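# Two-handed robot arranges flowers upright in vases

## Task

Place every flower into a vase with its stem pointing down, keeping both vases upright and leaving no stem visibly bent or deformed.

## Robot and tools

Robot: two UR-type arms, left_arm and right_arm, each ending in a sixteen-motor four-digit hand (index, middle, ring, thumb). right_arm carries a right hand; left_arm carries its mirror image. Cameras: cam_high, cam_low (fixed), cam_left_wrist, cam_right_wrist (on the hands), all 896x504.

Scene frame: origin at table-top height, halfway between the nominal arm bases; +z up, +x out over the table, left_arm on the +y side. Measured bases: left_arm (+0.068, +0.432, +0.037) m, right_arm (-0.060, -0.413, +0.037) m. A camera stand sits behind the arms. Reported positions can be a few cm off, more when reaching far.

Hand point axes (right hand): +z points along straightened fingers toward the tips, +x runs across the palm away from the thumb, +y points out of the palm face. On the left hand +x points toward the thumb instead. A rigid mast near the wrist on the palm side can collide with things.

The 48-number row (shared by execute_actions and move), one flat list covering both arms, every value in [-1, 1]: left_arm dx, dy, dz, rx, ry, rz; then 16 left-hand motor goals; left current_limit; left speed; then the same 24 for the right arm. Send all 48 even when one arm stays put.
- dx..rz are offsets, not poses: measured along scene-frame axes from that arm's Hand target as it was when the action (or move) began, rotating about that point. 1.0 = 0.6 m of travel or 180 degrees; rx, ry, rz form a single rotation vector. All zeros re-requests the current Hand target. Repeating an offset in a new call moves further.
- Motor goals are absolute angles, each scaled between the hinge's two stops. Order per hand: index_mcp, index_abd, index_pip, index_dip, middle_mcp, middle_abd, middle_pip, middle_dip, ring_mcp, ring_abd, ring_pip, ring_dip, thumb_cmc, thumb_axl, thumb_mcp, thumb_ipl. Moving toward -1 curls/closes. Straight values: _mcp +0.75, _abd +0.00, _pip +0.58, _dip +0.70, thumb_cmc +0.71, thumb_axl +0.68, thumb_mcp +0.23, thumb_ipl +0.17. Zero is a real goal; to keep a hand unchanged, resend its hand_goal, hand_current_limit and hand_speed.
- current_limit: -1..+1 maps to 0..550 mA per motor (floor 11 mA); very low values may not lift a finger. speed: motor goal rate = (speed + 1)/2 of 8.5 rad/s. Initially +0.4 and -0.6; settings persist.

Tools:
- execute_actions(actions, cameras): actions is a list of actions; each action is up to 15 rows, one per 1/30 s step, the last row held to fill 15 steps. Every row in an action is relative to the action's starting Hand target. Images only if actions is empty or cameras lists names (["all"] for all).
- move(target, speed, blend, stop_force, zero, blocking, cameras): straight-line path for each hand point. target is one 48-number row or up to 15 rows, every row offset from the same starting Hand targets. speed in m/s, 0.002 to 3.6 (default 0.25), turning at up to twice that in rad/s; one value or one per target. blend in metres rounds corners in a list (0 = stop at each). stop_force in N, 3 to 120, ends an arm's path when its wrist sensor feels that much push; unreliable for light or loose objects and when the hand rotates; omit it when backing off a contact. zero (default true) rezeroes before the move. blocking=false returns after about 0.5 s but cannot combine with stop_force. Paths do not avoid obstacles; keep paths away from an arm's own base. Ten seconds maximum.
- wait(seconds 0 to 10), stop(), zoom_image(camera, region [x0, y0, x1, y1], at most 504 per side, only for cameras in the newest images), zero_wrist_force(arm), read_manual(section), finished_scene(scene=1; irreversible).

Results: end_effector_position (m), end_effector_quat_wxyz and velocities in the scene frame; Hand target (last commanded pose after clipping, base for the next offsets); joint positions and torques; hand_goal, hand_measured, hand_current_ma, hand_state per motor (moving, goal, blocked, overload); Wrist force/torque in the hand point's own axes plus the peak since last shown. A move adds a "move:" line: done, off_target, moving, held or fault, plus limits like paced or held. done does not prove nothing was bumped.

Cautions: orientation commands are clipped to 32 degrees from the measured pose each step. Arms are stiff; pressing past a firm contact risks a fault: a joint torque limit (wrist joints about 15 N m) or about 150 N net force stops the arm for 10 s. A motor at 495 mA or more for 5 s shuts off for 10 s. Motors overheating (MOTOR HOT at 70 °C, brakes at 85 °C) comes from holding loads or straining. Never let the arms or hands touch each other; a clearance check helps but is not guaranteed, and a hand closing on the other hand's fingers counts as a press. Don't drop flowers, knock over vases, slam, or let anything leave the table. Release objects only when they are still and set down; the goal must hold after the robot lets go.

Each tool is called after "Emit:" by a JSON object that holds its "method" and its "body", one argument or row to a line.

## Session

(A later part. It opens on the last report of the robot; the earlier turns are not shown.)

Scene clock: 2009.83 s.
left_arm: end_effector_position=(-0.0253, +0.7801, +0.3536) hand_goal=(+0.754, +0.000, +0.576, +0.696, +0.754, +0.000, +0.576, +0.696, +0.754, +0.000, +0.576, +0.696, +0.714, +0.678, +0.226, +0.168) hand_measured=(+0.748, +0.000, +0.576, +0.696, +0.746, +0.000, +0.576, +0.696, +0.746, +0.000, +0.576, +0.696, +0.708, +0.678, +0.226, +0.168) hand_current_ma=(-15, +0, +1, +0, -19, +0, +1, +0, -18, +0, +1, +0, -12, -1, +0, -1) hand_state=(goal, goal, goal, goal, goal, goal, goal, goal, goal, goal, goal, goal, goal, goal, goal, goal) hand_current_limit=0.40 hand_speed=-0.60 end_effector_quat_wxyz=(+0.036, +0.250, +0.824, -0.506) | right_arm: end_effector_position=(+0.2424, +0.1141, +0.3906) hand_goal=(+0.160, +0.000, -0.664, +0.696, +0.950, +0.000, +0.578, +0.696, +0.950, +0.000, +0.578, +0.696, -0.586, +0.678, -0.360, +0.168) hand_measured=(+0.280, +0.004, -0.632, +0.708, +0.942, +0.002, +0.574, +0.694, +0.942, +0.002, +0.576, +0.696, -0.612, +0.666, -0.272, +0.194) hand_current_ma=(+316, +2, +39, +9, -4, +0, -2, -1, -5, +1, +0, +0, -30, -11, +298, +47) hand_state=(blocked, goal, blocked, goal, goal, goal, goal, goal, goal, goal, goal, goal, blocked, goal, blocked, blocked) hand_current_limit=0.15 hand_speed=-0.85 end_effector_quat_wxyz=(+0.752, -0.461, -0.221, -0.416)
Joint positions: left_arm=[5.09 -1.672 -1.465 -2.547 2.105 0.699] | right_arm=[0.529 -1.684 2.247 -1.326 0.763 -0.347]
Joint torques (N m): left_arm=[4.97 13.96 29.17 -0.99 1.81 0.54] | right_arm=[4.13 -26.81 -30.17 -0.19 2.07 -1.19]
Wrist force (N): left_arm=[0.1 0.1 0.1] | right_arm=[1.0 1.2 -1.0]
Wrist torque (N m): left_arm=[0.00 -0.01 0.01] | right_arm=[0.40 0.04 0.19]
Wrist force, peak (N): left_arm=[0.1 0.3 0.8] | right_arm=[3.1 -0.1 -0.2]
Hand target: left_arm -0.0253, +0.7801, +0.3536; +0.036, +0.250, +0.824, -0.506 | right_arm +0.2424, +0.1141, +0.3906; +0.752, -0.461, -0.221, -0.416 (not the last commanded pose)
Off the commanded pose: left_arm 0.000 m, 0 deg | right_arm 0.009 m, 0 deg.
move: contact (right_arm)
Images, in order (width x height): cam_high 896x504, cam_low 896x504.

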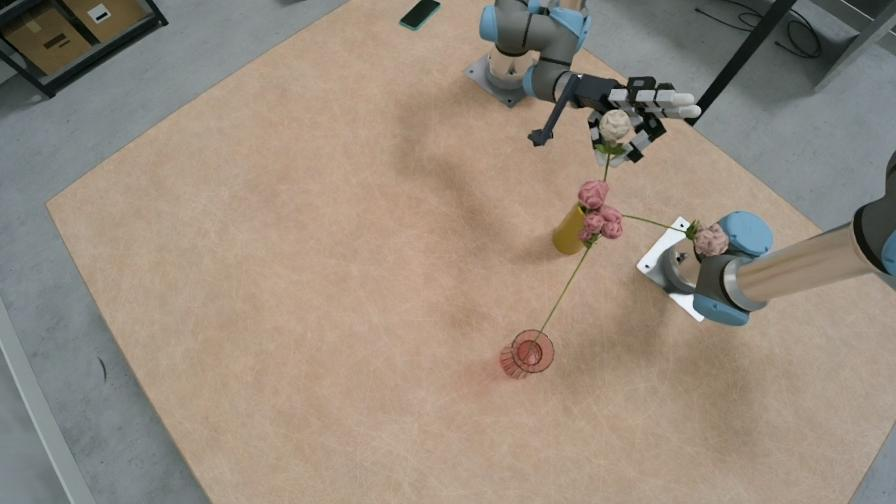

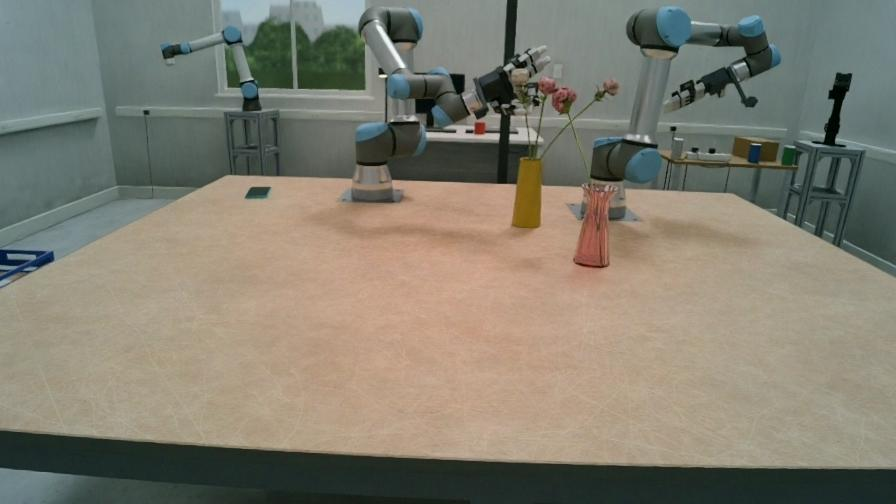

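Emit:
{"method": "move", "body": {
  "target": [
    [0,0,0,0,0,0,0.754,0,0.576,0.696,0.754,0,0.576,0.696,0.754,0,0.576,0.696,0.714,0.678,0.226,0.168,0.4,-0.6,0.0695,0.0187,0.002,-0.0093,0.0349,0,0.16,0,-0.664,0.696,0.95,0,0.577,0.696,0.95,0,0.577,0.696,-0.586,0.677,-0.36,0.168,0.15,-0.85]
  ],
  "speed": [0.05],
  "cameras": ["cam_high","cam_low"]
}}

Emit:
{"method": "zoom_image", "body": {
  "camera": "cam_high",
  "region": [540, 60, 740, 260]
}}

Emit:
{"method": "zoom_image", "body": {
  "camera": "cam_low",
  "region": [470, 30, 620, 240]
}}

Scene clock: 2054.97 s.
left_arm: end_effector_position=(-0.0253, +0.7801, +0.3536) hand_goal=(+0.754, +0.000, +0.576, +0.696, +0.754, +0.000, +0.576, +0.696, +0.754, +0.000, +0.576, +0.696, +0.714, +0.678, +0.226, +0.168) hand_measured=(+0.748, +0.000, +0.576, +0.696, +0.746, +0.000, +0.576, +0.696, +0.746, +0.000, +0.576, +0.696, +0.708, +0.678, +0.226, +0.168) hand_current_ma=(-15, +0, +1, +0, -19, +0, +1, +0, -18, +0, +1, +0, -12, -1, +0, -1) hand_state=(goal, goal, goal, goal, goal, goal, goal, goal, goal, goal, goal, goal, goal, goal, goal, goal) hand_current_limit=0.40 hand_speed=-0.60 end_effector_quat_wxyz=(+0.036, +0.250, +0.824, -0.506) | right_arm: end_effector_position=(+0.2840, +0.1252, +0.3918) hand_goal=(+0.160, +0.000, -0.664, +0.696, +0.950, +0.000, +0.578, +0.696, +0.950, +0.000, +0.578, +0.696, -0.586, +0.678, -0.360, +0.168) hand_measured=(+0.274, +0.008, -0.632, +0.708, +0.942, +0.002, +0.574, +0.694, +0.942, +0.002, +0.576, +0.696, -0.612, +0.666, -0.272, +0.194) hand_current_ma=(+316, +3, +39, +9, -4, +0, -2, -1, -5, +1, +0, +0, -30, -11, +298, +47) hand_state=(blocked, goal, blocked, goal, goal, goal, goal, goal, goal, goal, goal, goal, blocked, goal, blocked, blocked) hand_current_limit=0.15 hand_speed=-0.85 end_effector_quat_wxyz=(+0.756, -0.494, -0.185, -0.387)
Joint positions: left_arm=[5.09 -1.672 -1.465 -2.547 2.105 0.699] | right_arm=[0.501 -1.619 2.129 -1.207 0.762 -0.288]
Joint torques (N m): left_arm=[5.21 13.62 29.11 -1.09 1.67 0.64] | right_arm=[-9.39 -4.6 -31.1 0.01 -0.85 2.22]
Wrist force (N): left_arm=[-0.1 0.3 0.4] | right_arm=[0.1 2.0 -1.5]
Wrist torque (N m): left_arm=[0.00 0.03 -0.01] | right_arm=[0.39 0.04 0.14]
Wrist force, peak (N): left_arm=[0.0 0.1 0.8] | right_arm=[0.1 2.2 -1.5]
Hand target: left_arm -0.0253, +0.7801, +0.3536; +0.036, +0.250, +0.824, -0.506 | right_arm +0.2841, +0.1253, +0.3918; +0.756, -0.494, -0.185, -0.387
Off the commanded pose: left_arm 0.000 m, 0 deg | right_arm 0.000 m, 0 deg.
move: done
Images, in order (width x height): cam_high 896x504, cam_low 896x504.

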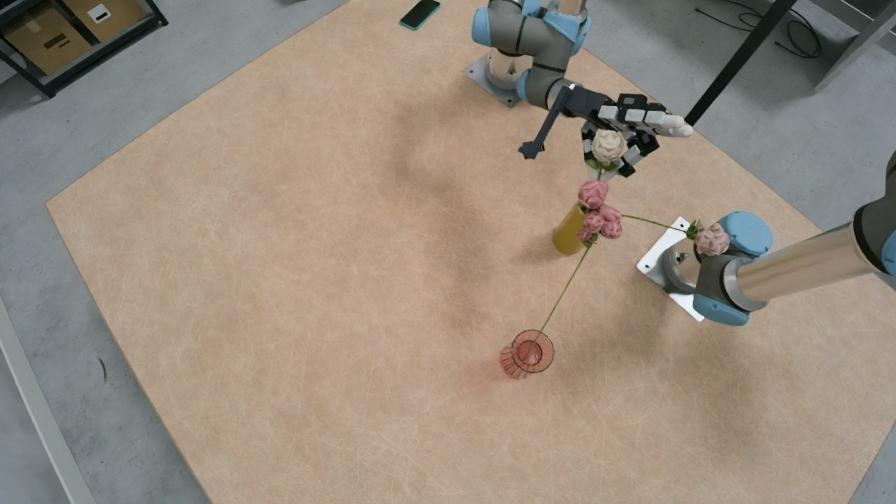

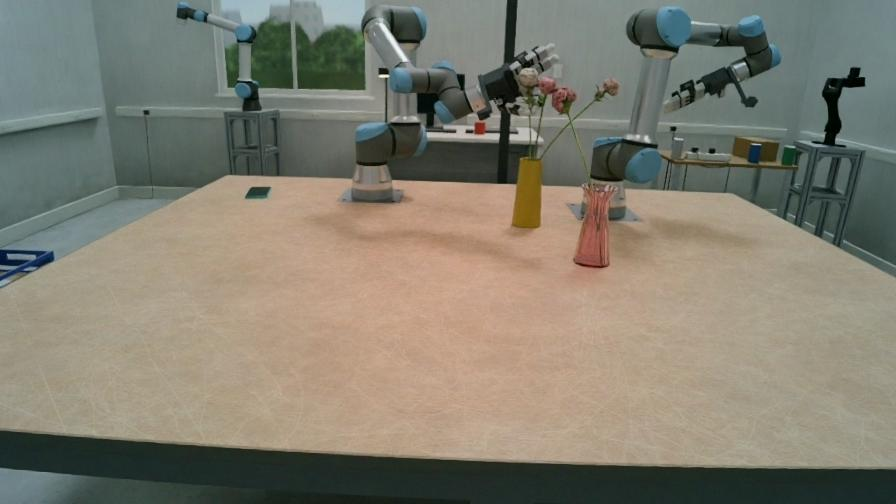

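Scaled by 2.520 from the camera's 896x504 image, which has a finer 1280x720 frame.

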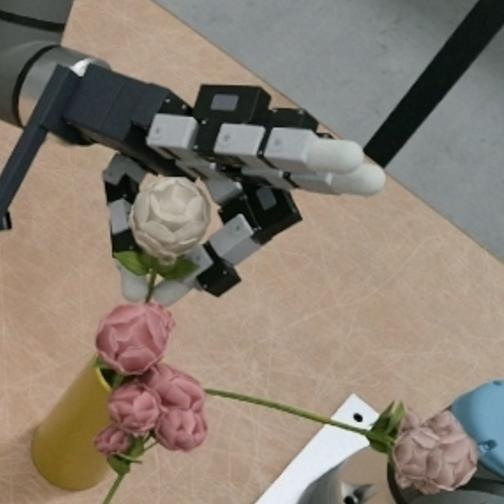

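Scaled by 2.400 from the camera's 896x504 image, which has a finer 1280x720 frame.

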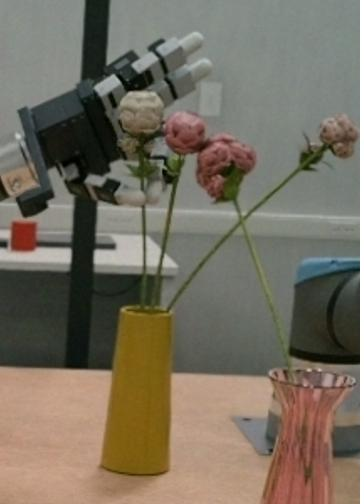

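Emit:
{"method": "move", "body": {
  "target": [0,0,0,0,0,0,0.754,0,0.576,0.696,0.754,0,0.576,0.696,0.754,0,0.576,0.696,0.714,0.678,0.226,0.168,0.4,-0.6,0,0,0,0,0,0,0.507,0,-0.847,0.696,0.95,0,0.577,0.696,0.95,0,0.577,0.696,-0.586,0.677,-0.11,0.168,0.1,-0.93],
  "cameras": ["cam_high","cam_low","cam_right_wrist"]
}}

Emit:
{"method": "zoom_image", "body": {
  "camera": "cam_high",
  "region": [540, 60, 740, 260]
}}

Emit:
{"method": "zoom_image", "body": {
  "camera": "cam_low",
  "region": [470, 30, 620, 240]
}}

Scene clock: 2063.87 s.
left_arm: end_effector_position=(-0.0253, +0.7801, +0.3536) hand_goal=(+0.754, +0.000, +0.576, +0.696, +0.754, +0.000, +0.576, +0.696, +0.754, +0.000, +0.576, +0.696, +0.714, +0.678, +0.226, +0.168) hand_measured=(+0.748, +0.000, +0.576, +0.696, +0.746, +0.000, +0.576, +0.696, +0.746, +0.000, +0.576, +0.696, +0.708, +0.678, +0.226, +0.168) hand_current_ma=(-15, +0, +1, +0, -19, +0, +1, +0, -18, +0, +1, +0, -12, -1, +0, -1) hand_state=(goal, goal, goal, goal, goal, goal, goal, goal, goal, goal, goal, goal, goal, goal, goal, goal) hand_current_limit=0.40 hand_speed=-0.60 end_effector_quat_wxyz=(+0.036, +0.250, +0.824, -0.506) | right_arm: end_effector_position=(+0.2841, +0.1253, +0.3918) hand_goal=(+0.508, +0.000, -0.846, +0.696, +0.950, +0.000, +0.578, +0.696, +0.950, +0.000, +0.578, +0.696, -0.586, +0.678, -0.110, +0.168) hand_measured=(+0.492, +0.006, -0.844, +0.698, +0.942, +0.002, +0.574, +0.694, +0.942, +0.002, +0.576, +0.696, -0.584, +0.678, -0.108, +0.172) hand_current_ma=(-15, +2, +1, +1, -4, +0, -2, -1, -5, +1, +0, +0, +1, +0, +0, +2) hand_state=(goal, goal, goal, goal, goal, goal, goal, goal, goal, goal, goal, goal, goal, goal, goal, goal) hand_current_limit=0.10 hand_speed=-0.93 end_effector_quat_wxyz=(+0.756, -0.494, -0.185, -0.387)
Joint positions: left_arm=[5.09 -1.672 -1.465 -2.547 2.105 0.699] | right_arm=[0.501 -1.619 2.128 -1.206 0.762 -0.288]
Joint torques (N m): left_arm=[5.26 13.82 29.74 -1.03 1.69 0.57] | right_arm=[-7.91 -6.34 -29.72 -0.39 -0.47 0.36]
Wrist force (N): left_arm=[0.2 0.2 0.5] | right_arm=[0.4 1.6 -1.2]
Wrist torque (N m): left_arm=[-0.02 -0.01 0.01] | right_arm=[0.35 0.04 0.09]
Wrist force, peak (N): left_arm=[0.4 0.3 0.8] | right_arm=[0.0 2.2 -1.5]
Hand target: left_arm -0.0253, +0.7801, +0.3536; +0.036, +0.250, +0.824, -0.506 | right_arm +0.2841, +0.1253, +0.3918; +0.756, -0.494, -0.185, -0.387
Off the commanded pose: left_arm 0.000 m, 0 deg | right_arm 0.000 m, 0 deg.
move: done
camera_calibration:
cam_right_wrist: T_world_to_cam=[[-0.0259789, 0.442038, -0.89662, 0.331118], [-0.725337, -0.62554, -0.287378, 0.339965], [-0.687903, 0.642886, 0.336877, 0.103832], [0, 0, 0, 1]] pos_world=[0.326618, -0.000457421, 0.359606]
Images, in order (width x height): cam_high 896x504, cam_low 896x504, cam_right_wrist 896x504.

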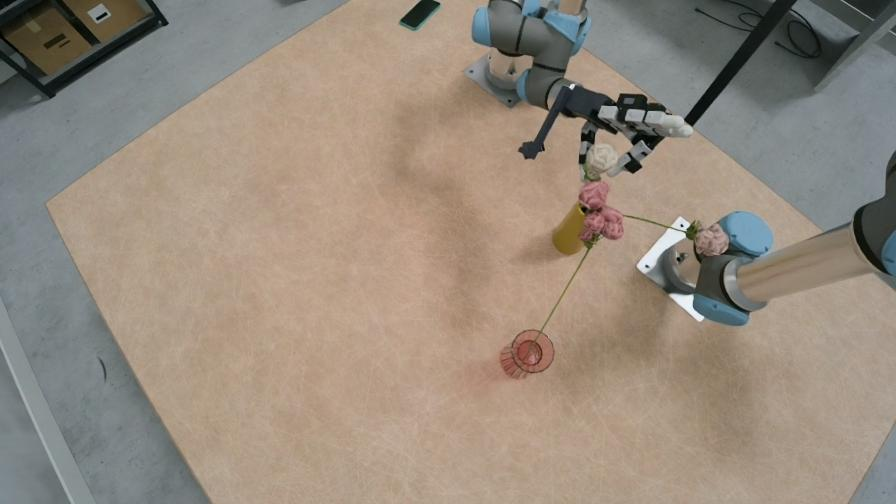

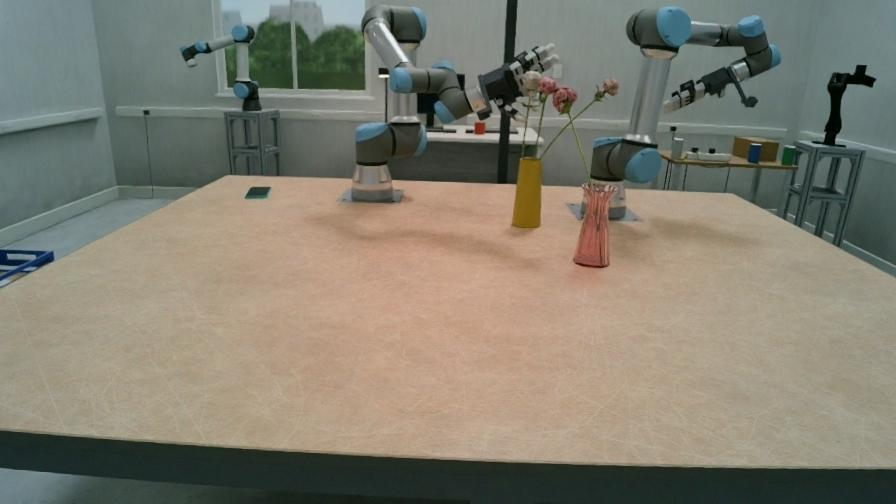

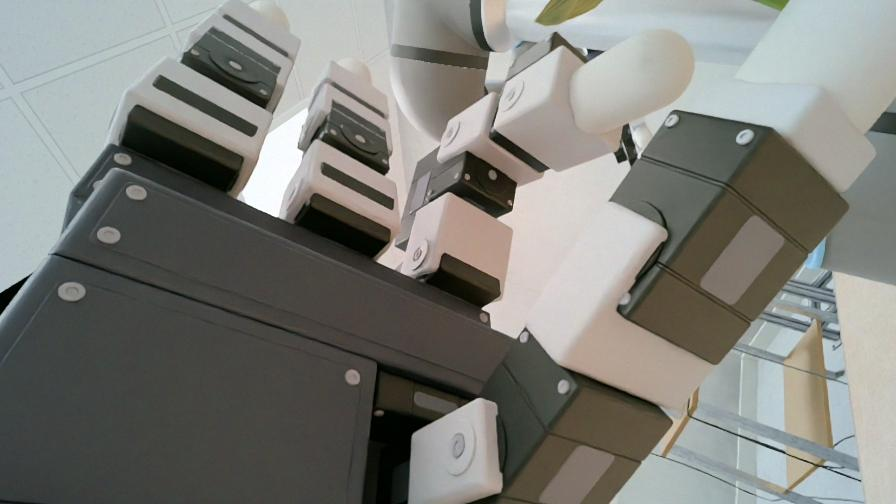

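Scaled by 2.520 from the camera's 896x504 image, which has a finer 1280x720 frame.

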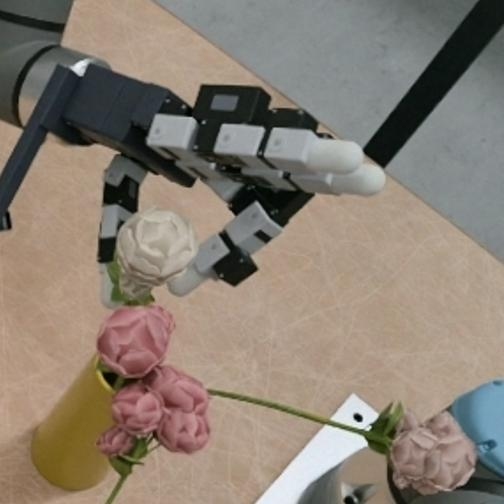

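Scaled by 2.400 from the camera's 896x504 image, which has a finer 1280x720 frame.

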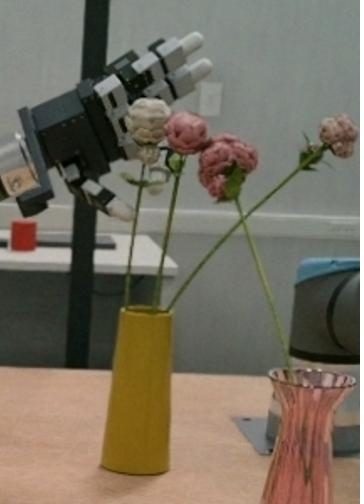

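Emit:
{"method": "move", "body": {
  "target": [
    [0,0,0,0,0,0,0.754,0,0.576,0.696,0.754,0,0.576,0.696,0.754,0,0.576,0.696,0.714,0.678,0.226,0.168,0.4,-0.6,-0.112,-0.122,0,0,0,0,0.507,0,-0.847,0.696,0.95,0,0.577,0.696,0.95,0,0.577,0.696,-0.586,0.677,-0.11,0.168,0.1,-0.7]
  ],
  "speed": 0.05,
  "cameras": ["cam_high","cam_low"]
}}

Emit:
{"method": "zoom_image", "body": {
  "camera": "cam_high",
  "region": [540, 60, 740, 260]
}}

Emit:
{"method": "zoom_image", "body": {
  "camera": "cam_low",
  "region": [470, 30, 640, 270]
}}

Scene clock: 2076.63 s.
left_arm: end_effector_position=(-0.0253, +0.7801, +0.3536) hand_goal=(+0.754, +0.000, +0.576, +0.696, +0.754, +0.000, +0.576, +0.696, +0.754, +0.000, +0.576, +0.696, +0.714, +0.678, +0.226, +0.168) hand_measured=(+0.748, +0.000, +0.576, +0.696, +0.746, +0.000, +0.576, +0.696, +0.746, +0.000, +0.576, +0.696, +0.708, +0.678, +0.226, +0.168) hand_current_ma=(-15, +0, +1, +0, -19, +0, +1, +0, -18, +0, +1, +0, -12, -1, +0, -1) hand_state=(goal, goal, goal, goal, goal, goal, goal, goal, goal, goal, goal, goal, goal, goal, goal, goal) hand_current_limit=0.40 hand_speed=-0.60 end_effector_quat_wxyz=(+0.036, +0.250, +0.824, -0.506) | right_arm: end_effector_position=(+0.2170, +0.0522, +0.3918) hand_goal=(+0.508, +0.000, -0.846, +0.696, +0.950, +0.000, +0.578, +0.696, +0.950, +0.000, +0.578, +0.696, -0.586, +0.678, -0.110, +0.168) hand_measured=(+0.492, +0.006, -0.844, +0.698, +0.942, +0.002, +0.574, +0.694, +0.942, +0.002, +0.576, +0.696, -0.582, +0.678, -0.108, +0.172) hand_current_ma=(-15, +2, +1, +1, -4, +0, -2, -1, -5, +1, +0, +0, +1, +0, +0, +2) hand_state=(goal, goal, goal, goal, goal, goal, goal, goal, goal, goal, goal, goal, goal, goal, goal, goal) hand_current_limit=0.10 hand_speed=-0.70 end_effector_quat_wxyz=(+0.756, -0.494, -0.185, -0.387)
Joint positions: left_arm=[5.09 -1.672 -1.465 -2.547 2.105 0.699] | right_arm=[0.395 -1.915 2.369 -1.232 0.684 -0.18]
Joint torques (N m): left_arm=[4.83 13.41 29.8 -0.99 1.64 0.66] | right_arm=[-9.59 -21.6 -9.01 -5.08 -1.08 2.27]
Wrist force (N): left_arm=[0.0 0.1 0.4] | right_arm=[0.3 1.5 -1.2]
Wrist torque (N m): left_arm=[-0.02 0.01 0.01] | right_arm=[0.36 0.09 0.06]
Wrist force, peak (N): left_arm=[0.0 0.1 0.8] | right_arm=[0.6 1.9 -1.5]
Hand target: left_arm -0.0253, +0.7801, +0.3536; +0.036, +0.250, +0.824, -0.506 | right_arm +0.2169, +0.0521, +0.3918; +0.756, -0.494, -0.185, -0.387
Off the commanded pose: left_arm 0.000 m, 0 deg | right_arm 0.000 m, 0 deg.
move: done
Images, in order (width x height): cam_high 896x504, cam_low 896x504.

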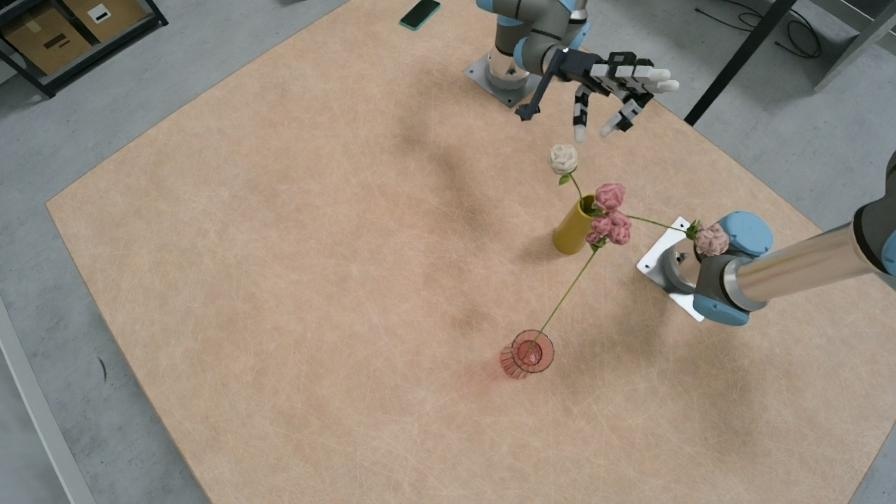

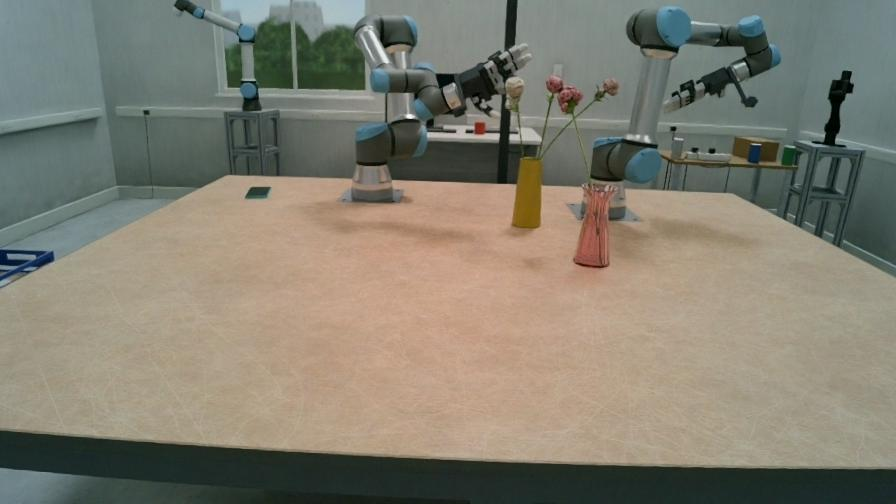

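Scaled by 2.520 from the camera's 896x504 image, which has a finer 1280x720 frame.

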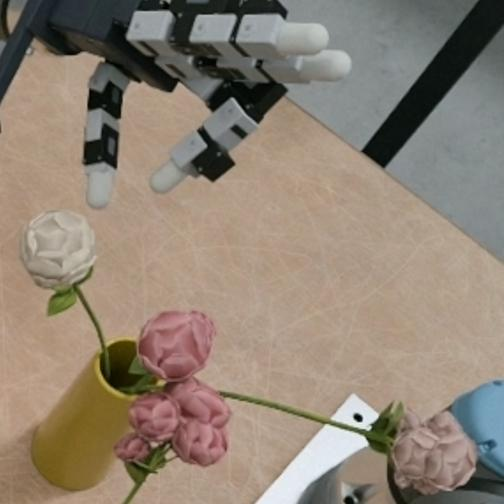

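Scaled by 2.100 from the camera's 896x504 image, which has a finer 1280x720 frame.

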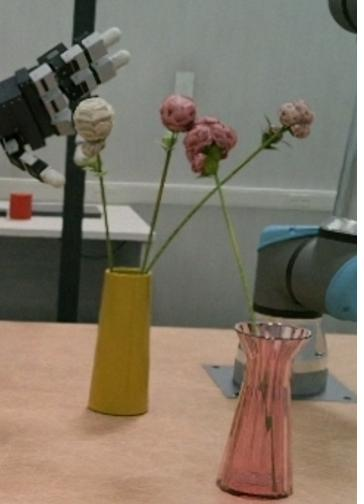

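Emit:
{"method": "move", "body": {
  "target": [0,0,0,0,0,0,0.754,0,0.576,0.696,0.754,0,0.576,0.696,0.754,0,0.576,0.696,0.714,0.678,0.226,0.168,0.4,-0.6,-0.1,-0.2,0.0,0,0,0,0.507,0,-0.847,0.696,0.95,0,0.577,0.696,0.95,0,0.577,0.696,-0.586,0.677,-0.11,0.168,0.1,-0.7],
  "speed": 0.08,
  "cameras": ["cam_high","cam_low"]
}}

Scene clock: 2093.50 s.
left_arm: end_effector_position=(-0.0253, +0.7801, +0.3536) hand_goal=(+0.754, +0.000, +0.576, +0.696, +0.754, +0.000, +0.576, +0.696, +0.754, +0.000, +0.576, +0.696, +0.714, +0.678, +0.226, +0.168) hand_measured=(+0.748, +0.000, +0.576, +0.696, +0.746, +0.000, +0.576, +0.696, +0.746, +0.000, +0.576, +0.696, +0.708, +0.678, +0.226, +0.168) hand_current_ma=(-15, +0, +1, +0, -19, +0, +1, +0, -18, +0, +1, +0, -12, -1, +0, -1) hand_state=(goal, goal, goal, goal, goal, goal, goal, goal, goal, goal, goal, goal, goal, goal, goal, goal) hand_current_limit=0.40 hand_speed=-0.60 end_effector_quat_wxyz=(+0.036, +0.250, +0.824, -0.506) | right_arm: end_effector_position=(+0.1569, -0.0678, +0.3918) hand_goal=(+0.508, +0.000, -0.846, +0.696, +0.950, +0.000, +0.578, +0.696, +0.950, +0.000, +0.578, +0.696, -0.586, +0.678, -0.110, +0.168) hand_measured=(+0.492, +0.006, -0.844, +0.698, +0.942, +0.002, +0.574, +0.694, +0.942, +0.002, +0.576, +0.696, -0.582, +0.678, -0.108, +0.172) hand_current_ma=(-14, +2, +1, +1, -4, +0, -2, -1, -5, +1, +0, +0, +1, +0, +0, +2) hand_state=(goal, goal, goal, goal, goal, goal, goal, goal, goal, goal, goal, goal, goal, goal, goal, goal) hand_current_limit=0.10 hand_speed=-0.70 end_effector_quat_wxyz=(+0.756, -0.494, -0.185, -0.388)
Joint positions: left_arm=[5.09 -1.672 -1.465 -2.547 2.105 0.699] | right_arm=[-0.162 -2.586 2.774 -1.818 0.46 0.805]
Joint torques (N m): left_arm=[5.2 13.4 29.64 -0.93 1.65 0.58] | right_arm=[-10.16 27.39 -9.92 -4.62 4.32 2.68]
Wrist force (N): left_arm=[0.0 -0.3 0.4] | right_arm=[0.5 1.4 -1.1]
Wrist torque (N m): left_arm=[-0.07 0.01 0.01] | right_arm=[0.32 0.06 0.09]
Wrist force, peak (N): left_arm=[-0.1 0.0 0.8] | right_arm=[0.5 1.8 -1.9]
Hand target: left_arm -0.0253, +0.7801, +0.3536; +0.036, +0.250, +0.824, -0.506 | right_arm +0.1569, -0.0679, +0.3918; +0.756, -0.494, -0.185, -0.387
Off the commanded pose: left_arm 0.000 m, 0 deg | right_arm 0.000 m, 0 deg.
move: done
Images, in order (width x height): cam_high 896x504, cam_low 896x504.

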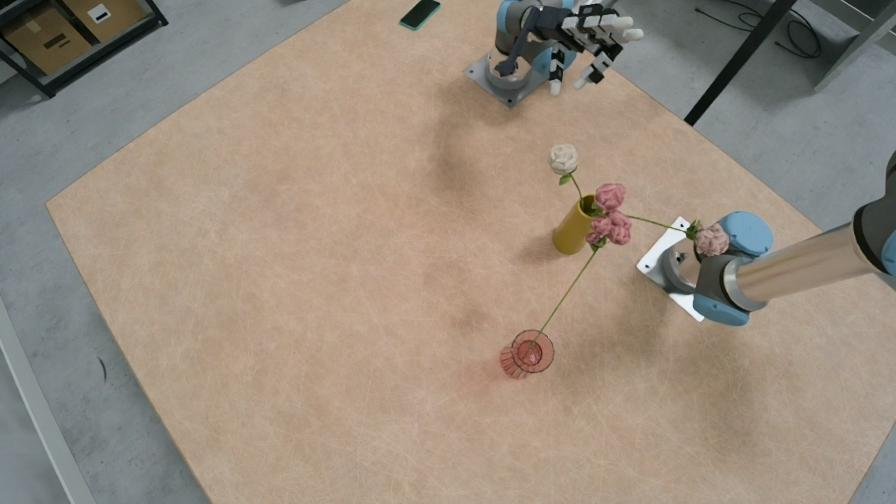

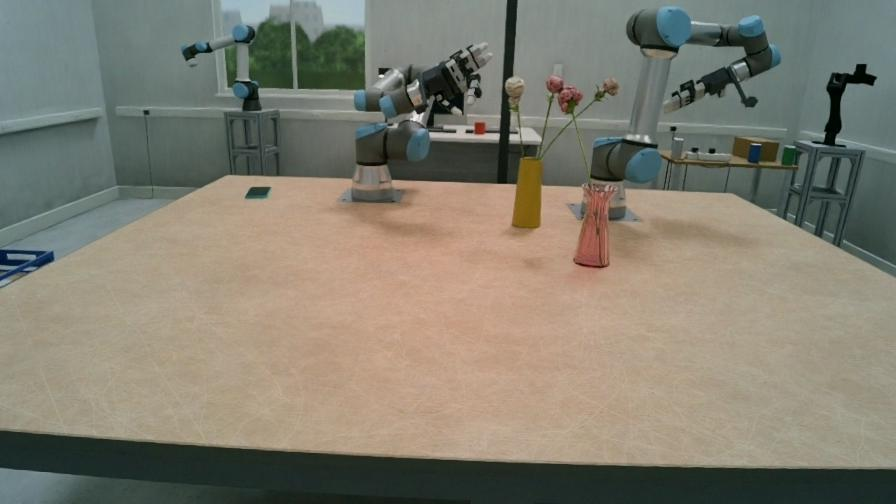

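Emit:
{"method": "zoom_image", "body": {
  "camera": "cam_high",
  "region": [520, 130, 760, 330]
}}

Emit:
{"method": "zoom_image", "body": {
  "camera": "cam_low",
  "region": [470, 60, 670, 280]
}}

Scaled by 2.100 from the camera's 896x504 image, which has a finer 1280x720 frame.

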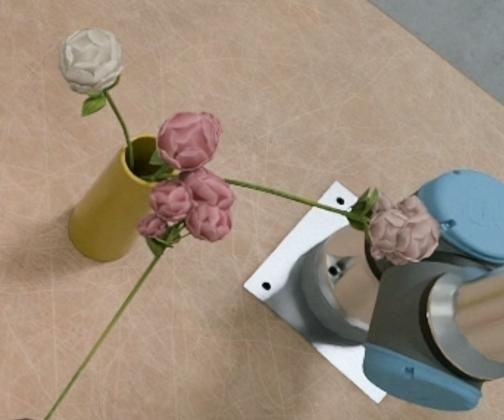

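Scaled by 2.291 from the camera's 896x504 image, which has a finer 1280x720 frame.

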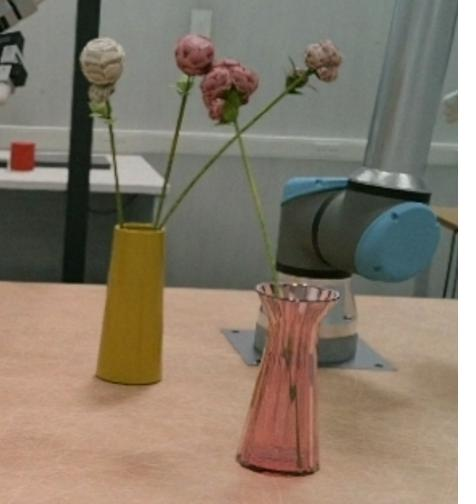

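Emit:
{"method": "finished_scene", "body": {

}}

The scene is finished: the task was done.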